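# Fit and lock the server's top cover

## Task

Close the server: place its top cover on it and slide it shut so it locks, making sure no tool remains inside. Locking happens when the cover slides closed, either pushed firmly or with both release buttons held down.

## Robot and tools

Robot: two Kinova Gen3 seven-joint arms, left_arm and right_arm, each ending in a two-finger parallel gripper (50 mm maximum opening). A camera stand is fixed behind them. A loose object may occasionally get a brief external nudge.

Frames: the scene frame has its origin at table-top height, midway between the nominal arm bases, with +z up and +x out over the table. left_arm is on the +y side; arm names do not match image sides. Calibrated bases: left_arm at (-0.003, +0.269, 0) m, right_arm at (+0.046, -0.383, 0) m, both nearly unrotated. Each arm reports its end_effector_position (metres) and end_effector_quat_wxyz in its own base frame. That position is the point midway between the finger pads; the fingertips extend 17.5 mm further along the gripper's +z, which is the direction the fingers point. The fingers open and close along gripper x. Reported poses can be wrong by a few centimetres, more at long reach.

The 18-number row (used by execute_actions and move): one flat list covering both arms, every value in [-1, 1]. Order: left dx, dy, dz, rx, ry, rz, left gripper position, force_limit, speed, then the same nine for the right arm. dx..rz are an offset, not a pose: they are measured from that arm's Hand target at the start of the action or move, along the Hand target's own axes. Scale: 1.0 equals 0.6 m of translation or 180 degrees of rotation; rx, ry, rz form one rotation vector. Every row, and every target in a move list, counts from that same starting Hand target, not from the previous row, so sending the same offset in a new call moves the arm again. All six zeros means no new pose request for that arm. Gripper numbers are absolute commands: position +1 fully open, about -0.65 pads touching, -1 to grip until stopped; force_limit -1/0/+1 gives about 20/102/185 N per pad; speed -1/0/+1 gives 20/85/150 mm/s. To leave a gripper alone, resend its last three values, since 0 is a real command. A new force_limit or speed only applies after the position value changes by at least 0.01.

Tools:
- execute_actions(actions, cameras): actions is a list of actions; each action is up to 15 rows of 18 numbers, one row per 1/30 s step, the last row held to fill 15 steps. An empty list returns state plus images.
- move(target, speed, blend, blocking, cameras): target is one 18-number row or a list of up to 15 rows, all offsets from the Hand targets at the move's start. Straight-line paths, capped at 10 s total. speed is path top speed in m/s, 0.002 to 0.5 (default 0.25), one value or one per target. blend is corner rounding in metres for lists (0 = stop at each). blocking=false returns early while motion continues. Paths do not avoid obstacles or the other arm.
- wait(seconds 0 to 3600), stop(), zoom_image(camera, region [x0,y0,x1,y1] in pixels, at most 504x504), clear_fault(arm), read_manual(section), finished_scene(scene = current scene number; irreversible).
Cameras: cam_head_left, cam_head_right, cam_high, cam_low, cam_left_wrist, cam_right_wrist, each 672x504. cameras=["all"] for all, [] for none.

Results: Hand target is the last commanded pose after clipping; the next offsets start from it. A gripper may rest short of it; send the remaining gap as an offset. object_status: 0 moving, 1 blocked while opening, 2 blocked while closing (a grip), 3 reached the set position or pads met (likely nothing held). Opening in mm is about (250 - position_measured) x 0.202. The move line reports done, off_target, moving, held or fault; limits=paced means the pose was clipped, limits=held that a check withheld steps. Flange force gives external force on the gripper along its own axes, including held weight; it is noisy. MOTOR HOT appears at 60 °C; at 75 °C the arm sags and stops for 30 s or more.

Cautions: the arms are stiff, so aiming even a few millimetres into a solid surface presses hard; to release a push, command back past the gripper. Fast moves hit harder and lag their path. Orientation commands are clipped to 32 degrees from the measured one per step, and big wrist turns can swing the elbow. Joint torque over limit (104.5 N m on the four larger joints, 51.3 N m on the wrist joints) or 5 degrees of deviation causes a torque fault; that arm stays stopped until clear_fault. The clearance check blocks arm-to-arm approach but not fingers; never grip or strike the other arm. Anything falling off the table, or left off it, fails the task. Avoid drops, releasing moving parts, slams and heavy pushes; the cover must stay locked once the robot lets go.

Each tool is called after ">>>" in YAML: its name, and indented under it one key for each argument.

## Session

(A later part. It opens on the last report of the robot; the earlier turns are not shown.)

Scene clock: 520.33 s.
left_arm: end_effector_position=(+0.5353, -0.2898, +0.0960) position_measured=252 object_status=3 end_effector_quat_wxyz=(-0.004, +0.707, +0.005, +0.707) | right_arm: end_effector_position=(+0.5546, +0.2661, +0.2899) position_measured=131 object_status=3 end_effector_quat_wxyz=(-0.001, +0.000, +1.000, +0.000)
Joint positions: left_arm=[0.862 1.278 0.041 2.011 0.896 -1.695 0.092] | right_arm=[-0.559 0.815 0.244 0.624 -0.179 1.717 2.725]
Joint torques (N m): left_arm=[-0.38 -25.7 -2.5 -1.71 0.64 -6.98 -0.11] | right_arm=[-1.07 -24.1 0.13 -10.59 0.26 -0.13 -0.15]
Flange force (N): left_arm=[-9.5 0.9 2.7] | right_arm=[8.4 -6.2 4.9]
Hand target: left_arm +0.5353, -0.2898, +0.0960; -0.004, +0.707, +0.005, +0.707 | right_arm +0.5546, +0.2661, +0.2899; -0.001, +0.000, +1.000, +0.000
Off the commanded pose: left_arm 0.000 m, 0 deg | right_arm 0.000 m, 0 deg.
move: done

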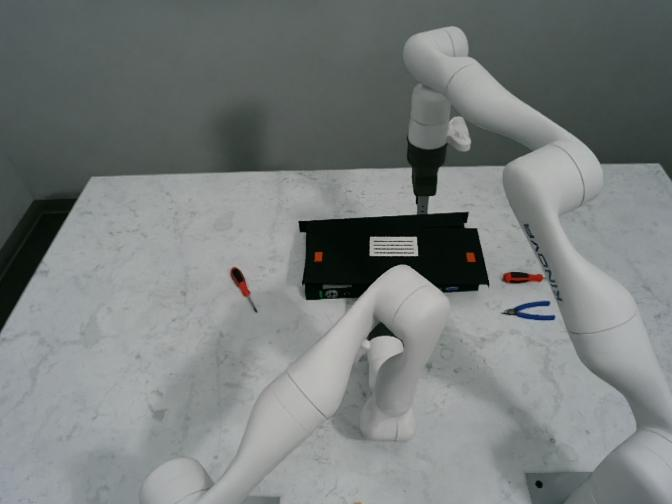

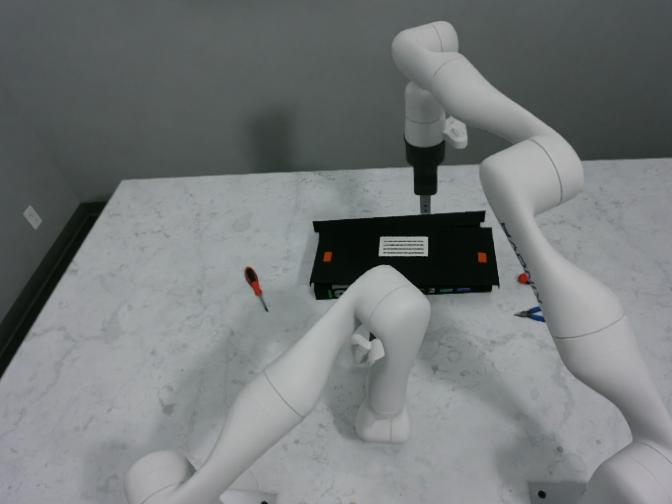

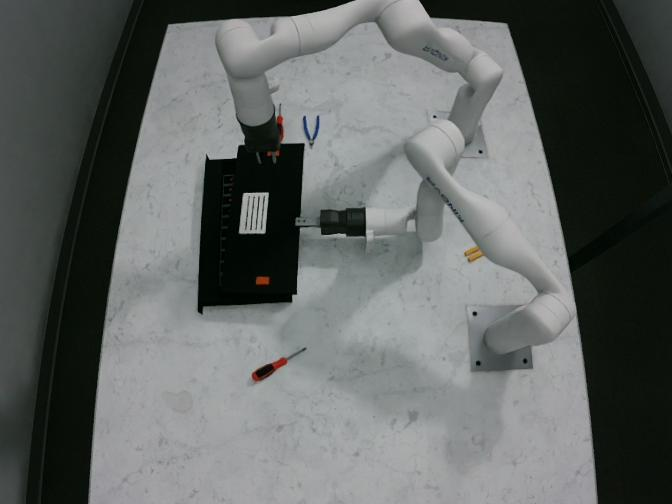

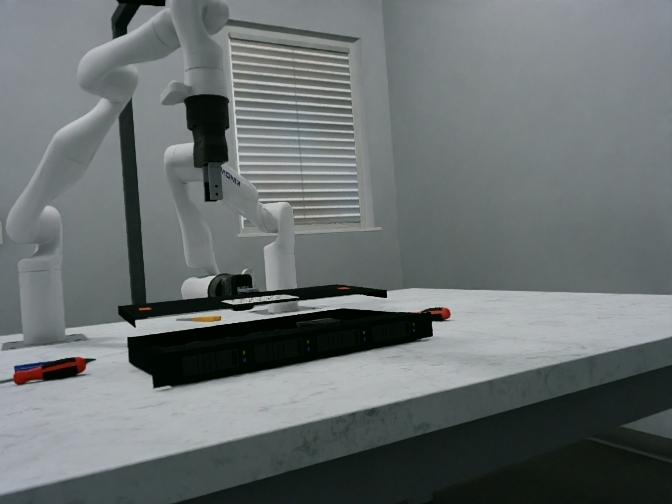

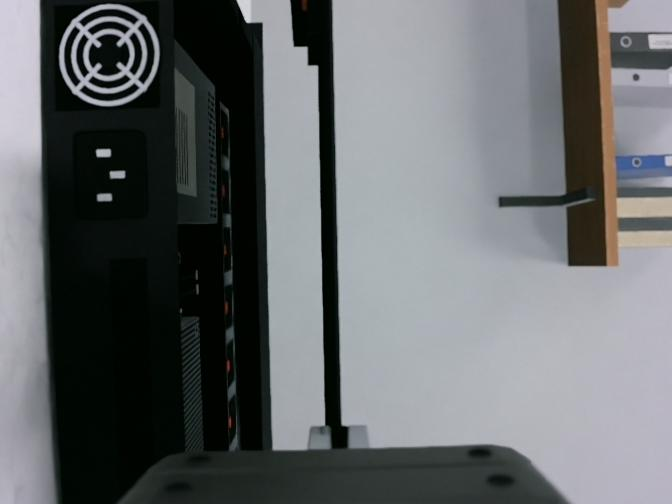

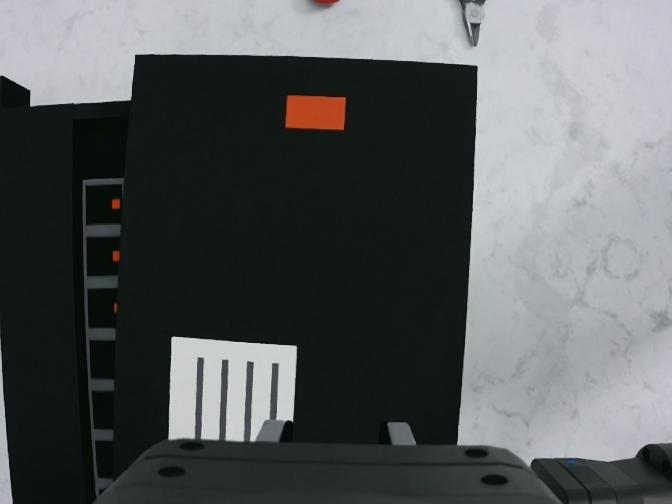

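>>> move:
  target: [-0.045,-0.002,0.031,0.0217,0,0,-0.97,0.6,-1,0,0,0,0,0,0,0.142,1,-0.7]
  speed: 0.08
  cameras: ["cam_head_left","cam_head_right","cam_low","cam_left_wrist","cam_right_wrist"]

>>> zoom_image:
  camera: "cam_low"
  region: [100, 270, 460, 400]

>>> zoom_image:
  camera: "cam_head_left"
  region: [290, 200, 500, 310]

>>> zoom_image:
  camera: "cam_head_right"
  region: [300, 200, 510, 310]

>>> zoom_image:
  camera: "cam_left_wrist"
  region: [200, 0, 400, 140]

Scene clock: 555.20 s.
left_arm: end_effector_position=(+0.5539, -0.2884, +0.0690) position_measured=252 object_status=3 end_effector_quat_wxyz=(-0.029, +0.706, +0.029, +0.707) | right_arm: end_effector_position=(+0.5546, +0.2661, +0.2899) position_measured=131 object_status=3 end_effector_quat_wxyz=(-0.001, +0.000, +1.000, +0.000)
Joint positions: left_arm=[0.848 1.339 0.053 1.881 0.946 -1.659 0.034] | right_arm=[-0.559 0.815 0.244 0.624 -0.179 1.717 2.725]
Joint torques (N m): left_arm=[-0.48 -26.36 -2.37 -2.49 0.24 -6.63 -0.01] | right_arm=[-1.06 -24.06 0.09 -10.59 0.26 -0.17 -0.12]
Flange force (N): left_arm=[-8.7 0.4 1.7] | right_arm=[8.5 -6.2 4.8]
Hand target: left_arm +0.5539, -0.2884, +0.0690; -0.029, +0.706, +0.029, +0.707 | right_arm +0.5546, +0.2661, +0.2899; -0.001, +0.000, +1.000, +0.000
Off the commanded pose: left_arm 0.000 m, 0 deg | right_arm 0.000 m, 0 deg.
move: done

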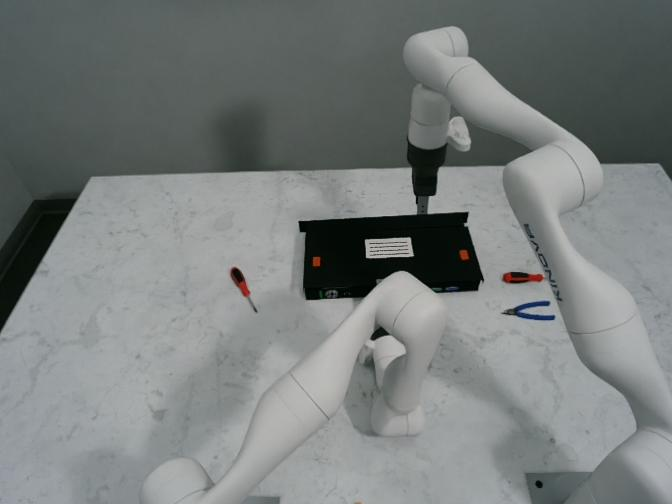

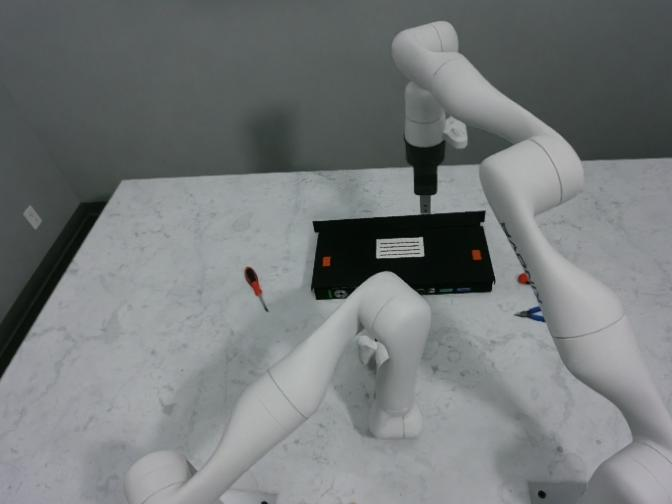

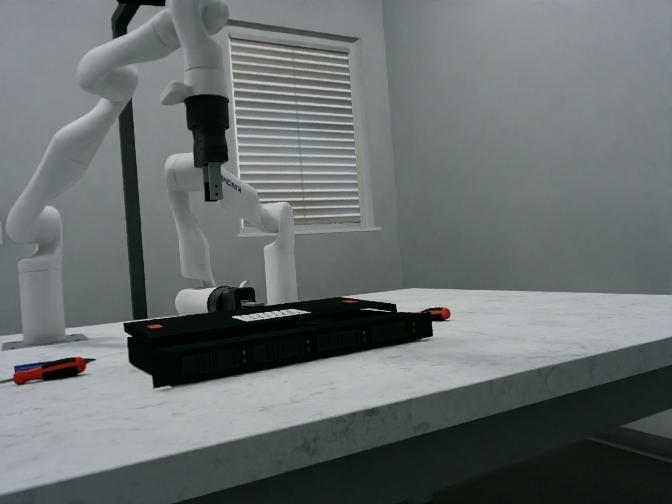

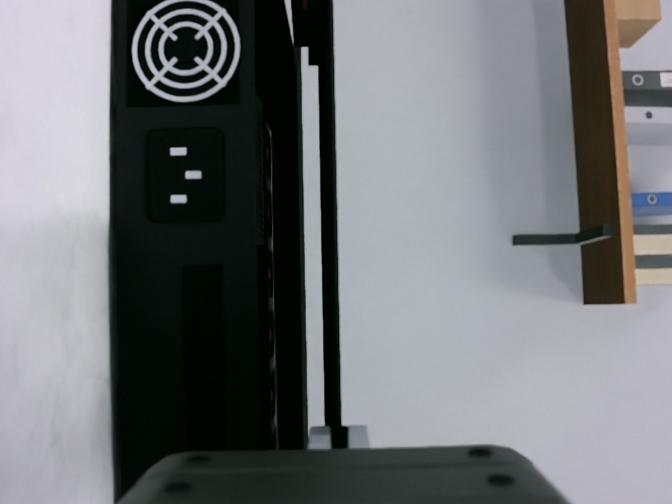

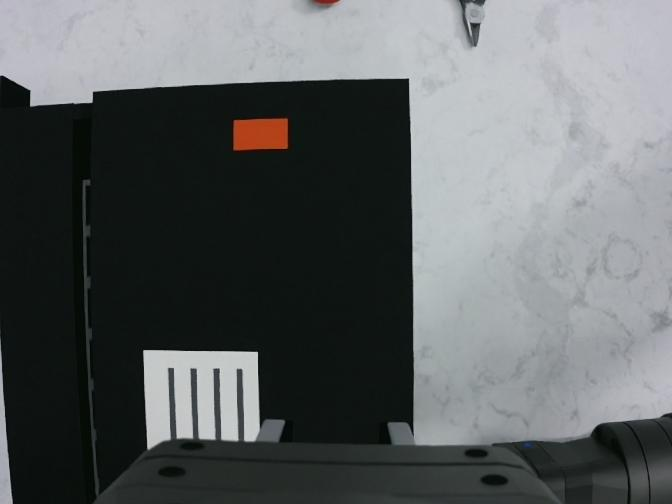

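Scaled by 1.400.

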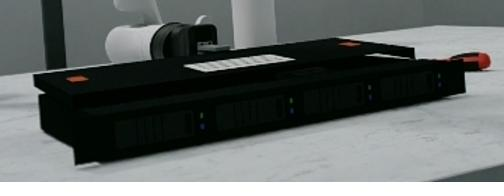

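Scaled by 2.400.

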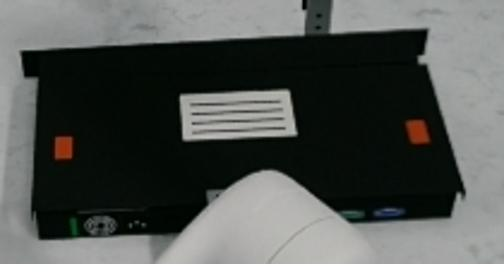

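Scaled by 2.400.

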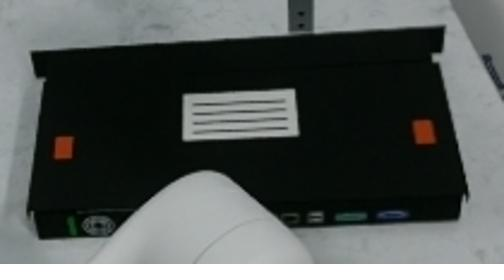

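Scaled by 2.520.

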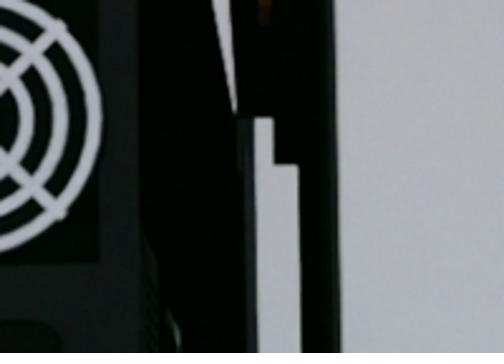

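>>> move:
  target: [-0.022,0,0,0,0,0,-0.97,0.6,-1,0,0,0,0,0,0,0.142,1,-0.7]
  speed: 0.02
  cameras: ["cam_left_wrist","cam_low","cam_head_left"]

>>> zoom_image:
  camera: "cam_left_wrist"
  region: [200, 0, 400, 140]

>>> zoom_image:
  camera: "cam_head_left"
  region: [290, 200, 500, 310]

>>> zoom_image:
  camera: "cam_low"
  region: [110, 290, 290, 400]

Scene clock: 581.73 s.
left_arm: end_effector_position=(+0.5539, -0.2885, +0.0558) position_measured=252 object_status=3 end_effector_quat_wxyz=(-0.029, +0.706, +0.029, +0.707) | right_arm: end_effector_position=(+0.5546, +0.2661, +0.2899) position_measured=131 object_status=3 end_effector_quat_wxyz=(-0.001, +0.000, +1.000, +0.000)
Joint positions: left_arm=[0.849 1.372 0.052 1.858 0.945 -1.664 0.042] | right_arm=[-0.559 0.815 0.244 0.624 -0.179 1.717 2.725]
Joint torques (N m): left_arm=[-2.16 -24.55 -3.16 -0.93 0.94 -5.76 -0.4] | right_arm=[-1.12 -24.11 0.11 -10.59 0.22 -0.16 -0.08]
Flange force (N): left_arm=[-7.3 4.0 0.6] | right_arm=[8.3 -6.1 4.7]
Hand target: left_arm +0.5539, -0.2884, +0.0558; -0.029, +0.706, +0.029, +0.707 | right_arm +0.5546, +0.2661, +0.2899; -0.001, +0.000, +1.000, +0.000
Off the commanded pose: left_arm 0.000 m, 0 deg | right_arm 0.000 m, 0 deg.
move: done
Images, in order (width x height): cam_head_left 672x504, cam_low 672x504, cam_left_wrist 672x504.

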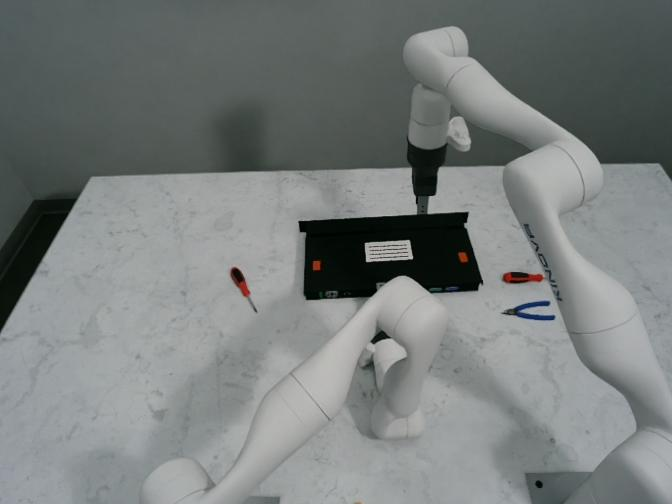

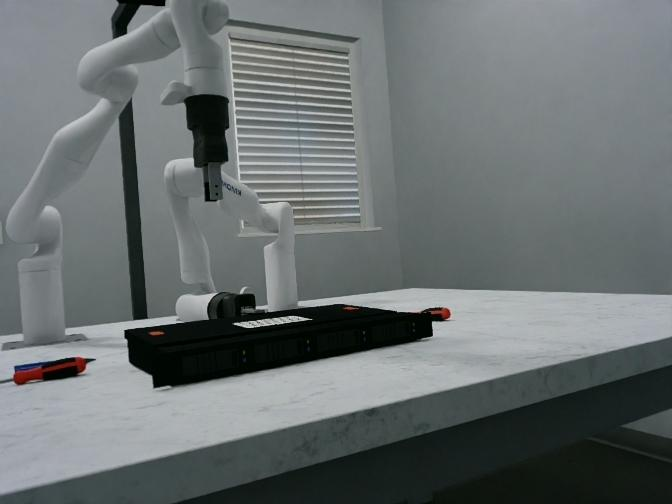

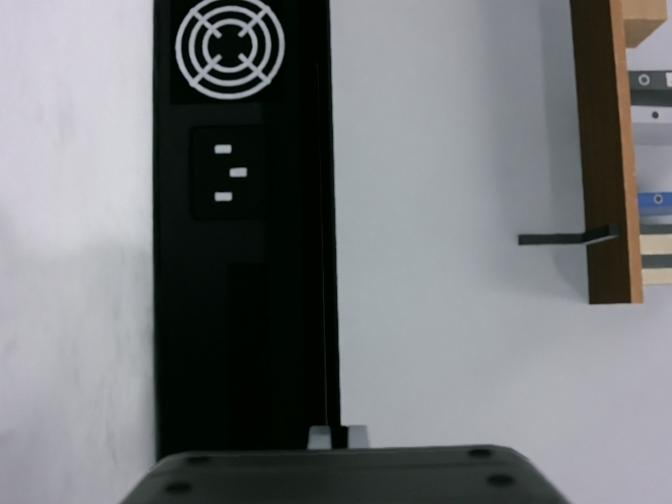

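Scaled by 2.520.

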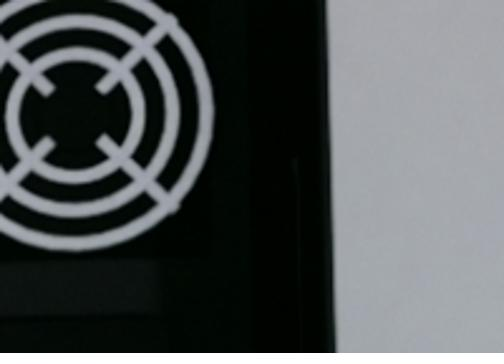

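Scaled by 2.400.

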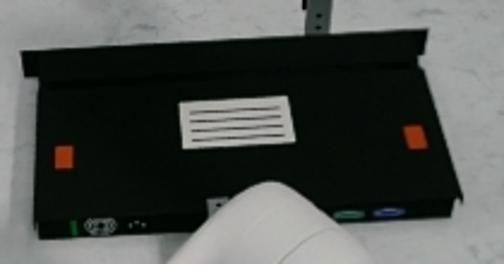

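Scaled by 2.800.

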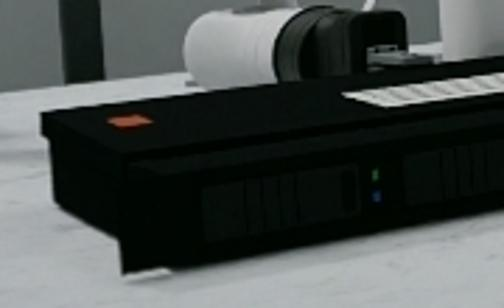

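>>> move:
  target:
    - [0.008,0,0,0,0,0,-0.97,0.6,-1,0,0,0,0,0,0,0.142,1,-0.7]
    - [0.008,0.005,0,0,0,0,-0.97,0.6,-1,0,0,0,0,0,0,0.142,1,-0.7]
    - [0,0.005,0,0,0,0,-0.97,0.6,-1,0,0,0,0,0,0,0.142,1,-0.7]
  speed: 0.03

>>> move:
  target: [-0.0085,0,0,0,0,0,-0.97,0.6,-1,0,0,0,0,0,0,0.142,1,-0.7]
  speed: 0.02
  cameras: ["cam_left_wrist","cam_low","cam_head_left","cam_head_right","cam_right_wrist"]

>>> zoom_image:
  camera: "cam_head_left"
  region: [290, 200, 500, 310]

>>> zoom_image:
  camera: "cam_head_right"
  region: [300, 200, 510, 310]

>>> zoom_image:
  camera: "cam_low"
  region: [110, 280, 450, 400]

Scene clock: 605.37 s.
left_arm: end_effector_position=(+0.5542, -0.2914, +0.0558) position_measured=252 object_status=3 end_effector_quat_wxyz=(-0.029, +0.706, +0.029, +0.707) | right_arm: end_effector_position=(+0.5546, +0.2661, +0.2899) position_measured=131 object_status=3 end_effector_quat_wxyz=(-0.001, +0.000, +1.000, +0.000)
Joint positions: left_arm=[0.851 1.372 0.054 1.85 0.948 -1.661 0.035] | right_arm=[-0.559 0.815 0.244 0.624 -0.179 1.717 2.725]
Joint torques (N m): left_arm=[8.2 -27.7 2.64 -5.56 -5.86 -5.4 0.54] | right_arm=[-1.03 -24.07 0.13 -10.64 0.25 -0.16 -0.13]
Flange force (N): left_arm=[-5.9 -14.0 1.3] | right_arm=[8.9 -6.3 5.0]
Hand target: left_arm +0.5542, -0.2914, +0.0558; -0.029, +0.706, +0.029, +0.707 | right_arm +0.5546, +0.2661, +0.2899; -0.001, +0.000, +1.000, +0.000
Off the commanded pose: left_arm 0.000 m, 0 deg | right_arm 0.000 m, 0 deg.
move: done

Scene clock: 605.90 s.
left_arm: end_effector_position=(+0.5542, -0.2914, +0.0507) position_measured=252 object_status=3 end_effector_quat_wxyz=(-0.029, +0.706, +0.029, +0.707) | right_arm: end_effector_position=(+0.5546, +0.2661, +0.2899) position_measured=131 object_status=3 end_effector_quat_wxyz=(-0.001, +0.000, +1.000, +0.000)
Joint positions: left_arm=[0.852 1.384 0.054 1.841 0.948 -1.663 0.037] | right_arm=[-0.559 0.815 0.244 0.624 -0.179 1.717 2.725]
Joint torques (N m): left_arm=[9.18 -25.55 3.62 -5.16 -6.73 -3.92 0.27] | right_arm=[-1.04 -24.07 0.17 -10.59 0.21 -0.13 -0.1]
Flange force (N): left_arm=[-1.7 -16.0 0.3] | right_arm=[8.7 -6.2 4.9]
Hand target: left_arm +0.5542, -0.2914, +0.0507; -0.029, +0.706, +0.029, +0.707 | right_arm +0.5546, +0.2661, +0.2899; -0.001, +0.000, +1.000, +0.000
Off the commanded pose: left_arm 0.000 m, 0 deg | right_arm 0.000 m, 0 deg.
move: done
Images, in order (width x height): cam_head_left 672x504, cam_head_right 672x504, cam_low 672x504, cam_left_wrist 672x504, cam_right_wrist 672x504.

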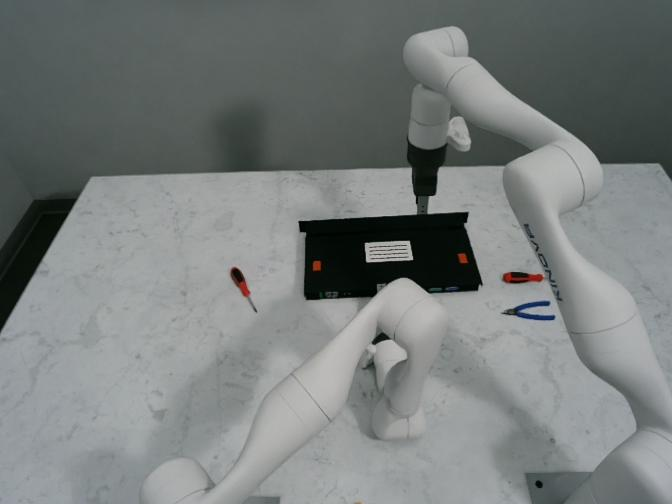

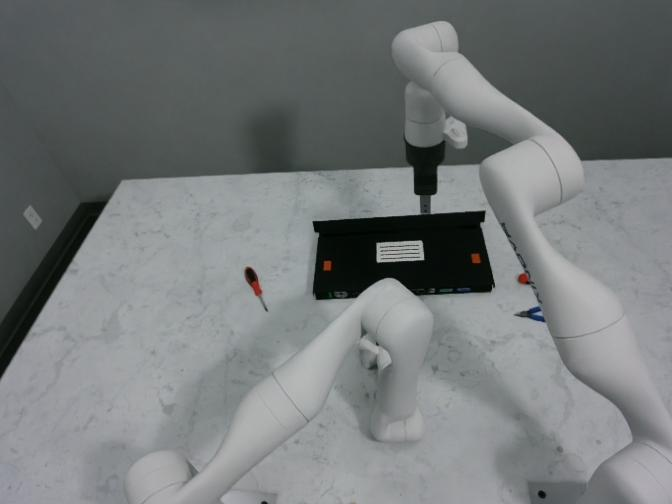

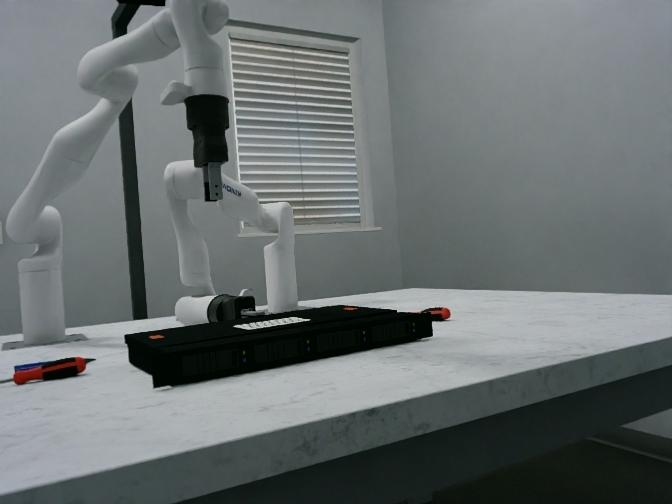

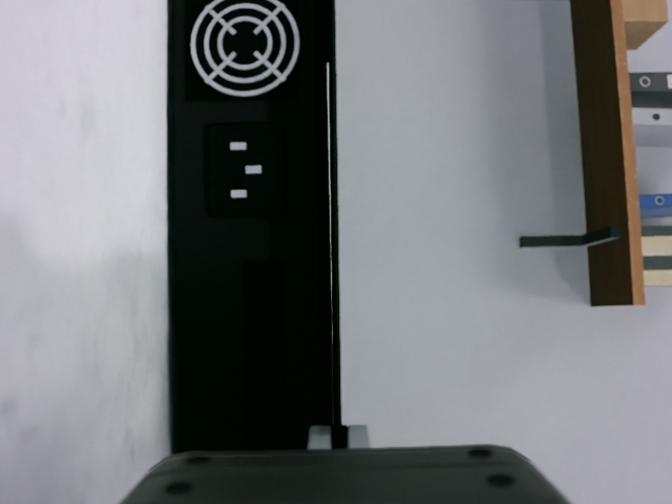

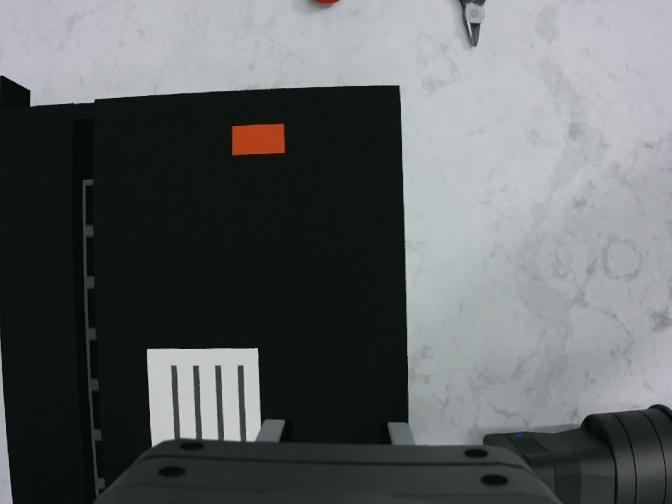

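Scaled by 2.400.

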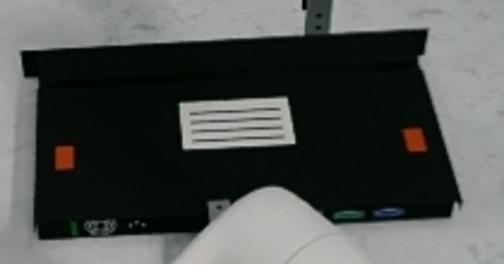

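Scaled by 2.400.

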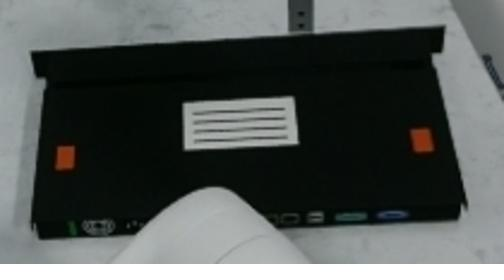

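Scaled by 1.482.

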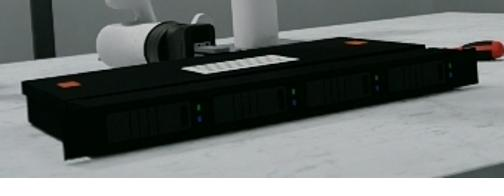

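>>> move:
  target:
    - [0,-0.0035,0,0,0,0,-0.97,0.6,-1,0,0,0,0,0,0,0.142,1,-0.7]
    - [-0.004,-0.0035,0,0,0,0,-0.97,0.6,-1,0,0,0,0,0,0,0.142,1,-0.7]
  speed: 0.02

>>> move:
  target: [-0.003,0,0,0,0,0,-0.97,0.6,-1,0,0,0,0,0,0,0.142,1,-0.7]
  speed: 0.02
  cameras: ["cam_left_wrist","cam_low","cam_right_wrist"]

>>> zoom_image:
  camera: "cam_left_wrist"
  region: [240, 0, 400, 450]

>>> zoom_image:
  camera: "cam_low"
  region: [110, 280, 450, 400]

Scene clock: 619.43 s.
left_arm: end_effector_position=(+0.5540, -0.2893, +0.0483) position_measured=252 object_status=3 end_effector_quat_wxyz=(-0.029, +0.706, +0.029, +0.707) | right_arm: end_effector_position=(+0.5546, +0.2661, +0.2899) position_measured=131 object_status=3 end_effector_quat_wxyz=(-0.001, +0.000, +1.000, +0.000)
Joint positions: left_arm=[0.85 1.39 0.052 1.842 0.946 -1.665 0.044] | right_arm=[-0.559 0.815 0.244 0.624 -0.179 1.717 2.725]
Joint torques (N m): left_arm=[0.48 -24.03 -0.86 -0.78 -0.31 -5.05 0] | right_arm=[-1.06 -24.09 0.18 -10.55 0.24 -0.17 -0.14]
Flange force (N): left_arm=[-6.2 1.6 3.8] | right_arm=[8.0 -6.0 4.5]
Hand target: left_arm +0.5540, -0.2893, +0.0483; -0.029, +0.706, +0.029, +0.707 | right_arm +0.5546, +0.2661, +0.2899; -0.001, +0.000, +1.000, +0.000
Off the commanded pose: left_arm 0.000 m, 0 deg | right_arm 0.000 m, 0 deg.
move: done

Scene clock: 619.93 s.
left_arm: end_effector_position=(+0.5540, -0.2893, +0.0466) position_measured=252 object_status=3 end_effector_quat_wxyz=(-0.029, +0.706, +0.029, +0.707) | right_arm: end_effector_position=(+0.5546, +0.2661, +0.2899) position_measured=131 object_status=3 end_effector_quat_wxyz=(-0.001, +0.000, +1.000, +0.000)
Joint positions: left_arm=[0.85 1.395 0.052 1.838 0.946 -1.666 0.045] | right_arm=[-0.559 0.815 0.244 0.624 -0.179 1.717 2.725]
Joint torques (N m): left_arm=[0.36 -22.03 -0.45 -1.25 -0.66 -4.14 0.34] | right_arm=[-1.12 -24.13 0.13 -10.65 0.23 -0.14 -0.11]
Flange force (N): left_arm=[-0.5 0.6 1.8] | right_arm=[8.7 -6.3 5.1]
Hand target: left_arm +0.5540, -0.2893, +0.0465; -0.029, +0.706, +0.029, +0.707 | right_arm +0.5546, +0.2661, +0.2899; -0.001, +0.000, +1.000, +0.000
Off the commanded pose: left_arm 0.000 m, 0 deg | right_arm 0.000 m, 0 deg.
move: done
Images, in order (width x height): cam_low 672x504, cam_left_wrist 672x504, cam_right_wrist 672x504.

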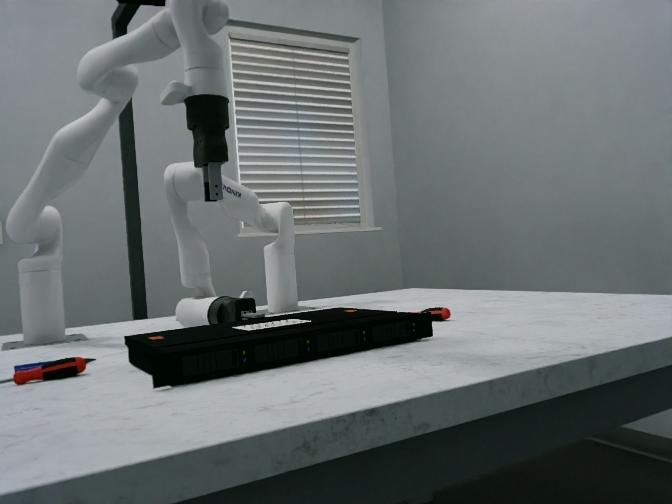

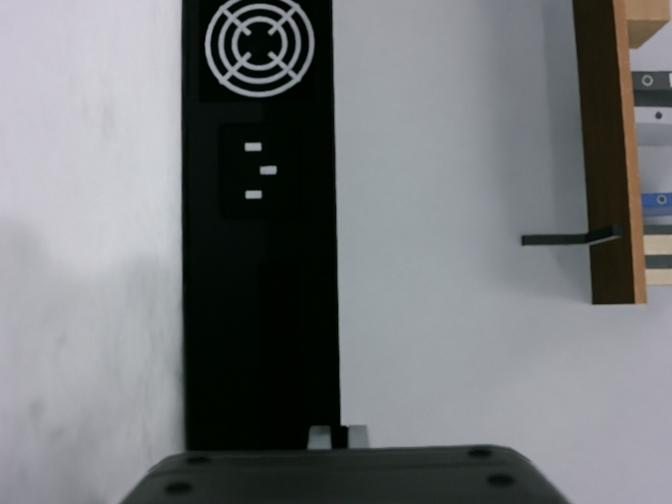

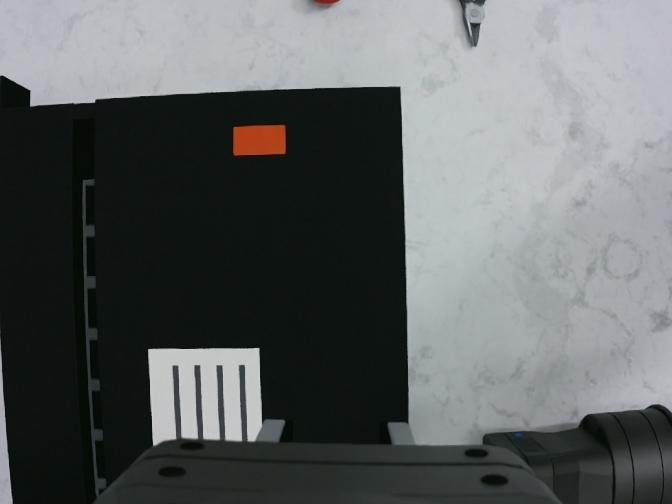

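Scaled by 1.120.

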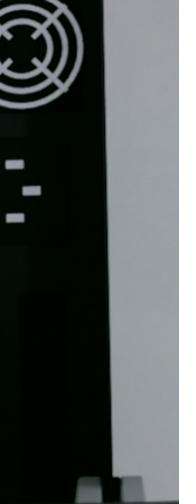

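Scaled by 1.482.

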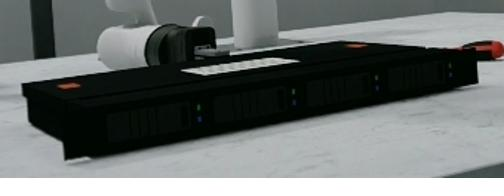

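>>> move:
  target: [-0.003,0,0,0,0,0,-0.97,0.6,-1,0,0,0,0,0,0,0.142,1,-0.7]
  speed: 0.02

>>> move:
  target: [0,0,0.0055,0,0,0,-0.97,0.6,-1,0,0,0,0,0,0,0.142,1,-0.7]
  speed: 0.02
  cameras: ["cam_left_wrist","cam_right_wrist"]

Scene clock: 638.23 s.
left_arm: end_effector_position=(+0.5540, -0.2893, +0.0448) position_measured=252 object_status=3 end_effector_quat_wxyz=(-0.029, +0.706, +0.029, +0.707) | right_arm: end_effector_position=(+0.5546, +0.2661, +0.2899) position_measured=131 object_status=3 end_effector_quat_wxyz=(-0.001, +0.000, +1.000, +0.000)
Joint positions: left_arm=[0.85 1.399 0.052 1.835 0.945 -1.667 0.046] | right_arm=[-0.559 0.815 0.244 0.624 -0.179 1.717 2.725]
Joint torques (N m): left_arm=[-0.26 -2.11 4.46 -3.77 -2.85 3.39 3.89] | right_arm=[-1.1 -24.06 0.17 -10.59 0.25 -0.15 -0.15]
Flange force (N): left_arm=[52.2 -3.1 -7.6] | right_arm=[8.5 -6.3 4.8]
Hand target: left_arm +0.5540, -0.2893, +0.0447; -0.029, +0.706, +0.029, +0.707 | right_arm +0.5546, +0.2661, +0.2899; -0.001, +0.000, +1.000, +0.000
Off the commanded pose: left_arm 0.000 m, 0 deg | right_arm 0.000 m, 0 deg.
move: done

Scene clock: 638.73 s.
left_arm: end_effector_position=(+0.5572, -0.2891, +0.0447) position_measured=252 object_status=3 end_effector_quat_wxyz=(-0.029, +0.706, +0.029, +0.707) | right_arm: end_effector_position=(+0.5546, +0.2661, +0.2899) position_measured=131 object_status=3 end_effector_quat_wxyz=(-0.001, +0.000, +1.000, +0.000)
Joint positions: left_arm=[0.846 1.399 0.049 1.83 0.94 -1.661 0.043] | right_arm=[-0.559 0.815 0.244 0.624 -0.179 1.717 2.725]
Joint torques (N m): left_arm=[-3.62 -0.54 2.84 -5.3 -3.86 5.21 3.93] | right_arm=[-1.08 -24.1 0.16 -10.68 0.24 -0.18 -0.1]
Flange force (N): left_arm=[58.4 -3.5 -20.8] | right_arm=[8.9 -6.4 5.0]
Hand target: left_arm +0.5573, -0.2890, +0.0447; -0.029, +0.706, +0.029, +0.707 | right_arm +0.5546, +0.2661, +0.2899; -0.001, +0.000, +1.000, +0.000
Off the commanded pose: left_arm 0.000 m, 0 deg | right_arm 0.000 m, 0 deg.
move: done

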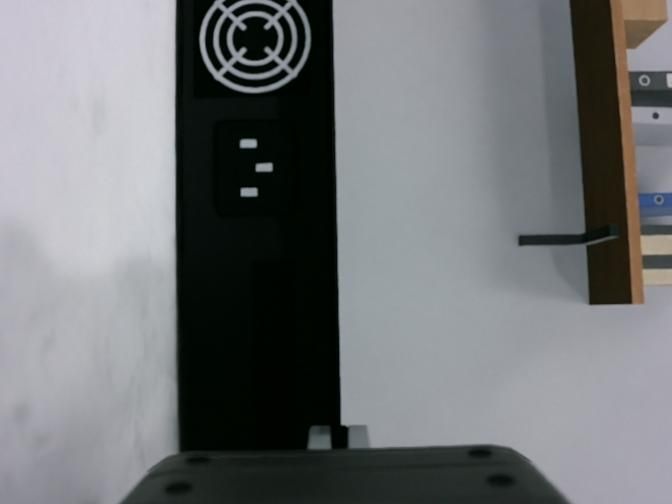

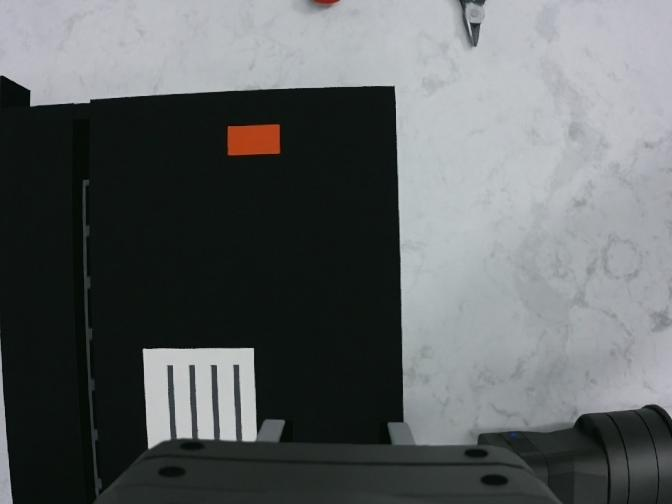

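>>> move:
  target:
    - [0.006,0,0,0,0,0,-0.97,0.6,-1,0,-0.2,0,0,0,0,0.142,1,-0.7]
    - [0.05,0,0,0,0,0,-0.97,0.6,-1,0,-0.5,0,0,0,0,0.142,1,-0.7]
    - [0.45,0,0,0,0,0,-0.97,0.6,-1,0,-0.5,0,0,0,0,0.142,1,-0.7]
  speed: [0.12,0.12,0.15]
  cameras: ["cam_low","cam_high"]

>>> zoom_image:
  camera: "cam_low"
  region: [90, 120, 450, 390]

>>> zoom_image:
  camera: "cam_high"
  region: [180, 130, 330, 330]

Scene clock: 685.23 s.
left_arm: end_effector_position=(+0.5572, -0.2887, +0.3147) position_measured=252 object_status=3 end_effector_quat_wxyz=(-0.029, +0.706, +0.029, +0.707) | right_arm: end_effector_position=(+0.5545, -0.0339, +0.2902) position_measured=131 object_status=3 end_effector_quat_wxyz=(-0.001, +0.000, +1.000, +0.000)
Joint positions: left_arm=[0.817 0.704 0.092 2.063 0.987 -1.408 -0.345] | right_arm=[-0.112 0.62 0.273 0.994 -0.157 1.547 3.257]
Joint torques (N m): left_arm=[-0.34 -24.09 -1.03 -7.19 -2.35 -6.71 -0.09] | right_arm=[-1.1 -20.87 0.34 -10.74 0.24 -0.2 -0.08]
Flange force (N): left_arm=[-7.6 2.5 2.5] | right_arm=[6.7 -1.7 3.0]
Hand target: left_arm +0.5572, -0.2887, +0.3147; -0.029, +0.706, +0.029, +0.707 | right_arm +0.5545, -0.0339, +0.2902; -0.001, +0.000, +1.000, +0.000
Off the commanded pose: left_arm 0.000 m, 0 deg | right_arm 0.000 m, 0 deg.
move: done
Images, in order (width x height): cam_high 672x504, cam_low 672x504.

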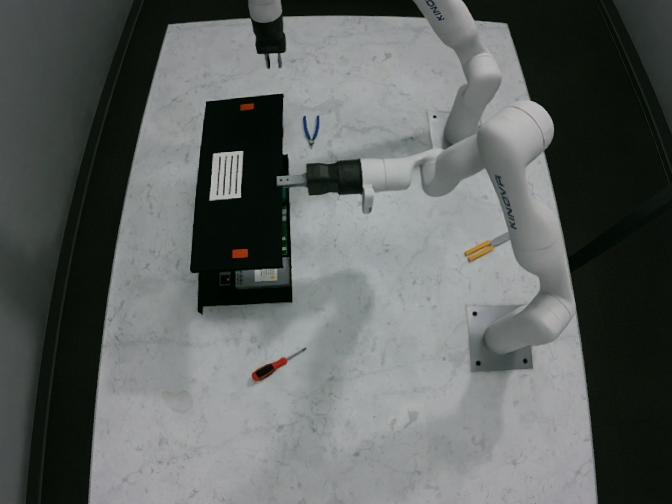

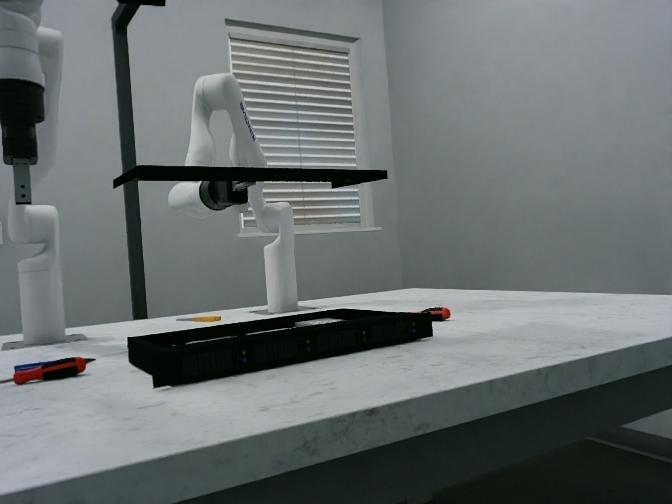

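Scaled by 1.400.

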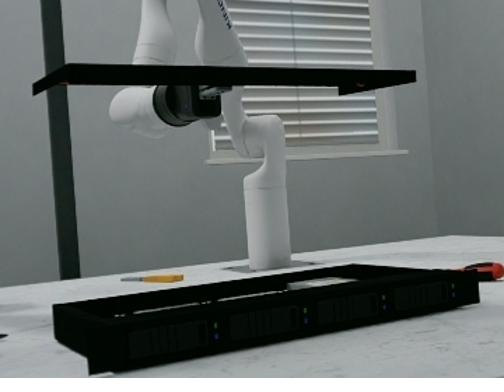

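Scaled by 2.520.

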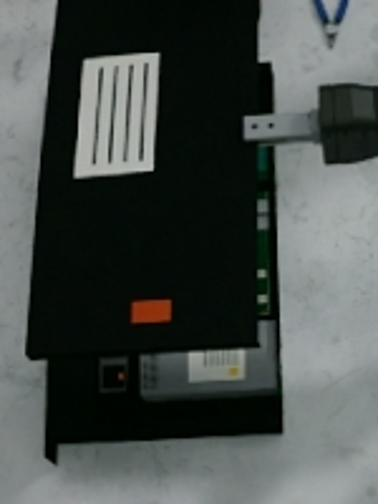

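>>> zoom_image:
  camera: "cam_low"
  region: [310, 155, 400, 200]

>>> zoom_image:
  camera: "cam_low"
  region: [105, 155, 195, 200]

Scaled by 5.600.

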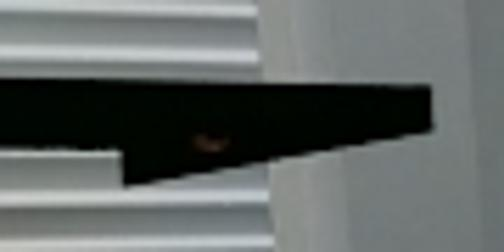

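Scaled by 5.600.

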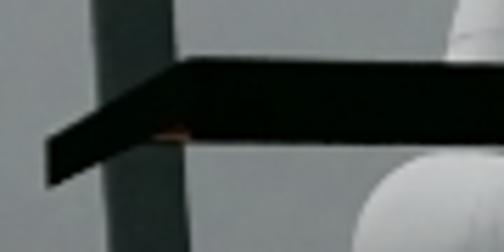

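>>> move:
  target:
    - [0,0,0,0,0,0,-0.97,0.6,-1,-0.083,0,0.15,-0.556,0,0,0.142,1,-0.7]
    - [0,0,0,0,0,0,-0.97,0.6,-1,-0.083,0.54,0.15,-0.556,0,0,0.142,1,-0.7]
  speed: [0.25,0.15]
  cameras: ["cam_right_wrist","cam_high","cam_low"]

>>> zoom_image:
  camera: "cam_right_wrist"
  region: [170, 0, 670, 400]

Scene clock: 730.07 s.
left_arm: end_effector_position=(+0.5572, -0.2887, +0.3147) position_measured=252 object_status=3 end_effector_quat_wxyz=(-0.029, +0.706, +0.029, +0.707) | right_arm: end_effector_position=(+0.6042, +0.2900, +0.1999) position_measured=131 object_status=3 end_effector_quat_wxyz=(+0.000, +0.001, +0.643, +0.766)
Joint positions: left_arm=[0.817 0.704 0.092 2.063 0.987 -1.408 -0.345] | right_arm=[0.223 1.363 -0.443 1.129 -1.314 1.45 3.987]
Joint torques (N m): left_arm=[-0.42 -24.15 -1.04 -7.25 -2.3 -6.58 -0.08] | right_arm=[-0.9 -24.75 -7.43 -6.24 -2.06 2.52 -0.11]
Flange force (N): left_arm=[-7.9 2.4 2.2] | right_arm=[8.0 2.7 -0.8]
Hand target: left_arm +0.5572, -0.2887, +0.3147; -0.029, +0.706, +0.029, +0.707 | right_arm +0.6042, +0.2901, +0.1998; +0.000, +0.001, +0.643, +0.766
Off the commanded pose: left_arm 0.000 m, 0 deg | right_arm 0.000 m, 0 deg.
move: done
Images, in order (width x height): cam_high 672x504, cam_low 672x504, cam_right_wrist 672x504.

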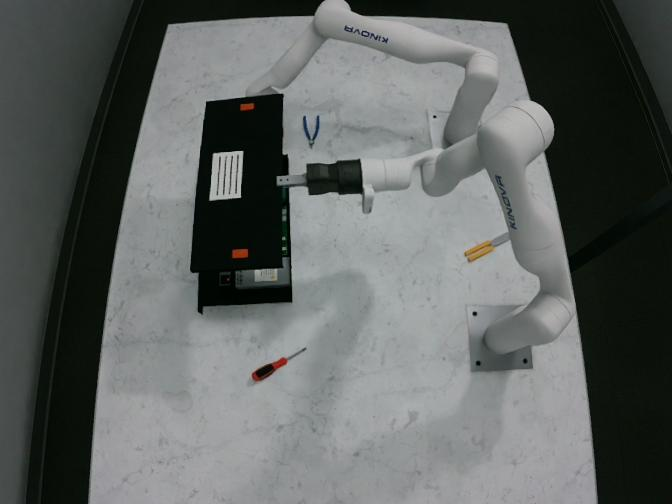

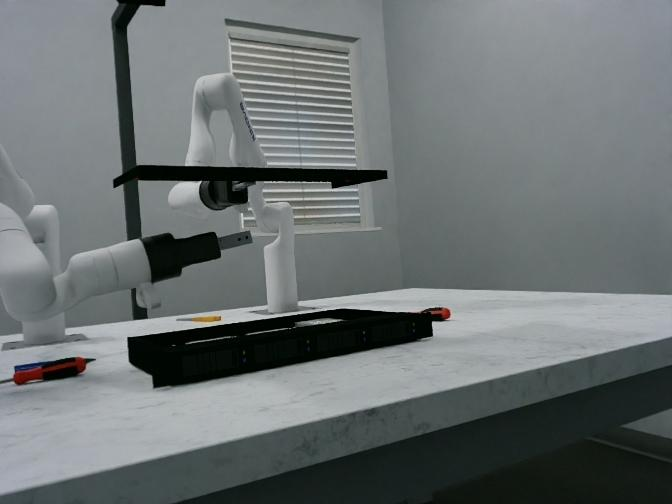

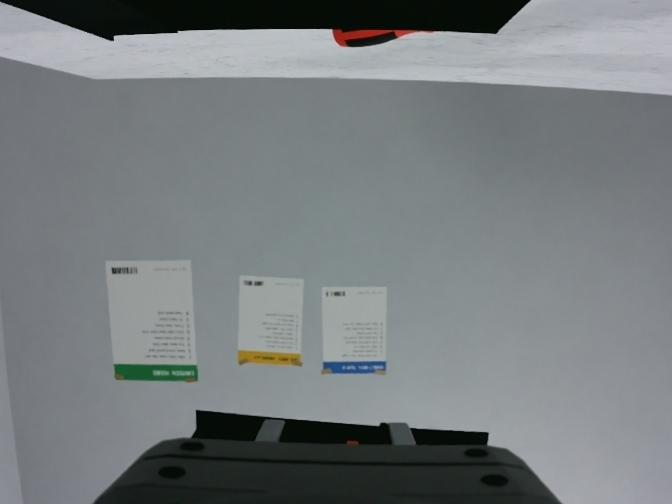

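Scaled by 1.008.

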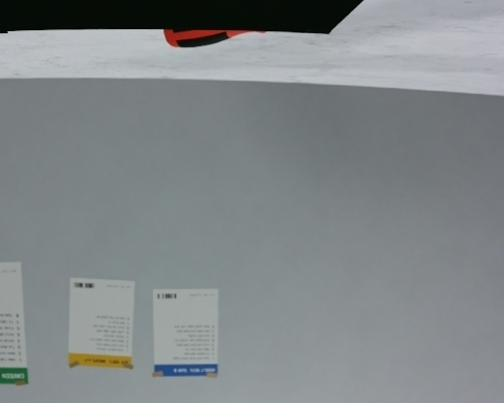

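>>> move:
  target: [0,0,0,0,0,0,-0.97,0.6,-1,0,0,0,-0.055,0,0,0.142,1,-0.7]
  cameras: ["cam_right_wrist"]

>>> zoom_image:
  camera: "cam_right_wrist"
  region: [160, 280, 520, 450]

Scene clock: 748.20 s.
left_arm: end_effector_position=(+0.5572, -0.2887, +0.3147) position_measured=252 object_status=3 end_effector_quat_wxyz=(-0.029, +0.706, +0.029, +0.707) | right_arm: end_effector_position=(+0.6042, +0.2900, +0.1998) position_measured=131 object_status=3 end_effector_quat_wxyz=(+0.000, +0.001, +0.574, +0.819)
Joint positions: left_arm=[0.817 0.704 0.092 2.063 0.987 -1.408 -0.345] | right_arm=[0.218 1.49 -0.509 1.052 -1.35 1.539 4.024]
Joint torques (N m): left_arm=[-0.44 -24.19 -1 -7.13 -2.32 -6.55 -0.13] | right_arm=[-1.01 -25.09 -7.72 -5.68 -1.87 2.57 -0.15]
Flange force (N): left_arm=[-8.2 2.7 2.3] | right_arm=[9.2 3.4 -0.2]
Hand target: left_arm +0.5572, -0.2887, +0.3147; -0.029, +0.706, +0.029, +0.707 | right_arm +0.6042, +0.2900, +0.1998; +0.000, +0.001, +0.574, +0.819
Off the commanded pose: left_arm 0.000 m, 0 deg | right_arm 0.000 m, 0 deg.
move: done

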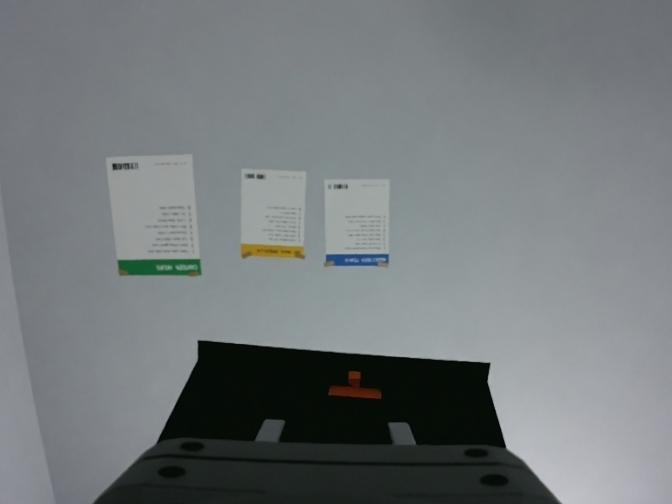

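Scaled by 1.400.

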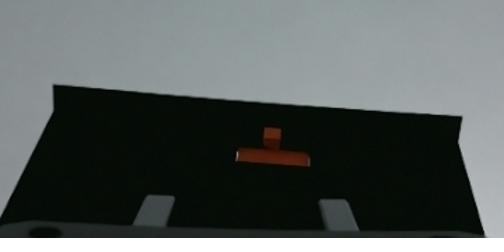

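>>> zoom_image:
  camera: "cam_right_wrist"
  region: [180, 330, 340, 420]

>>> zoom_image:
  camera: "cam_right_wrist"
  region: [360, 340, 520, 430]

Scaled by 3.150.

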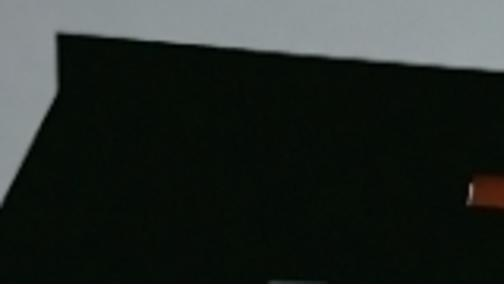

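Scaled by 3.150.

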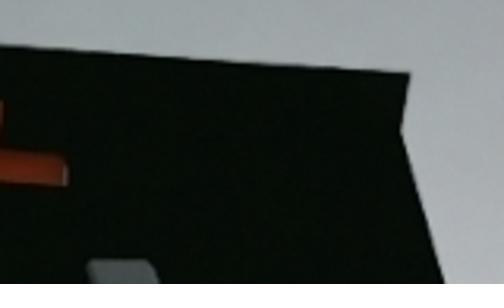

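>>> move:
  target:
    - [0,0,0,0,0,0,-0.97,0.6,-1,0,0.171,-0.47,0,0,0,0.142,1,-0.7]
    - [-0.408,0,-0.0217,0,0,0,-0.97,0.6,-1,0.083,0.326,-0.456,0.611,0,0,0.142,1,-0.7]
    - [-0.408,0,-0.0217,0,0,0,-0.97,0.6,-1,0.083,0.155,0.014,0.611,0,0,0.142,1,-0.7]
  speed: [0.2,0.2,0.25]
  blend: [0.02,0.02,0]
  cameras: ["cam_right_wrist"]

Scene clock: 807.37 s.
left_arm: end_effector_position=(+0.5443, -0.2901, +0.0699) position_measured=252 object_status=3 end_effector_quat_wxyz=(-0.029, +0.706, +0.029, +0.707) | right_arm: end_effector_position=(+0.5546, +0.2662, +0.2902) position_measured=131 object_status=3 end_effector_quat_wxyz=(-0.001, +0.000, +1.000, +0.000)
Joint positions: left_arm=[0.864 1.339 0.061 1.895 0.965 -1.672 0.043] | right_arm=[-0.555 0.815 0.23 0.622 -0.168 1.718 2.72]
Joint torques (N m): left_arm=[-0.53 -26.15 -2.42 -2.04 0.3 -6.65 0.03] | right_arm=[-1.05 -24.04 0.14 -10.69 0.24 -0.17 -0.12]
Flange force (N): left_arm=[-9.1 1.1 2.0] | right_arm=[9.2 -6.5 5.1]
Hand target: left_arm +0.5443, -0.2901, +0.0699; -0.029, +0.706, +0.029, +0.707 | right_arm +0.5546, +0.2662, +0.2902; -0.001, +0.000, +1.000, +0.000
Off the commanded pose: left_arm 0.000 m, 0 deg | right_arm 0.000 m, 0 deg.
move: done

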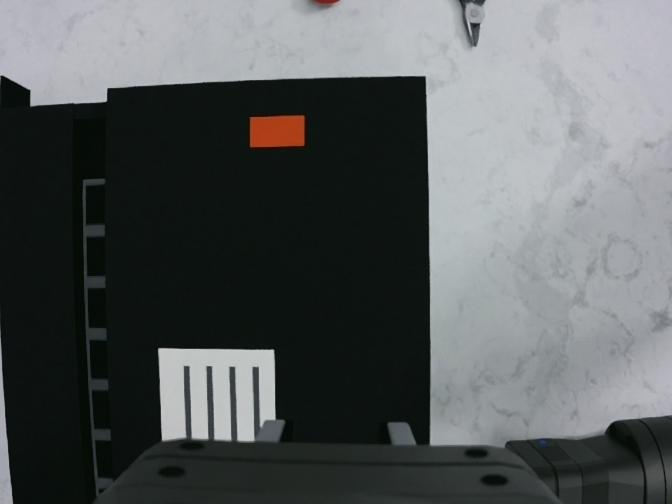

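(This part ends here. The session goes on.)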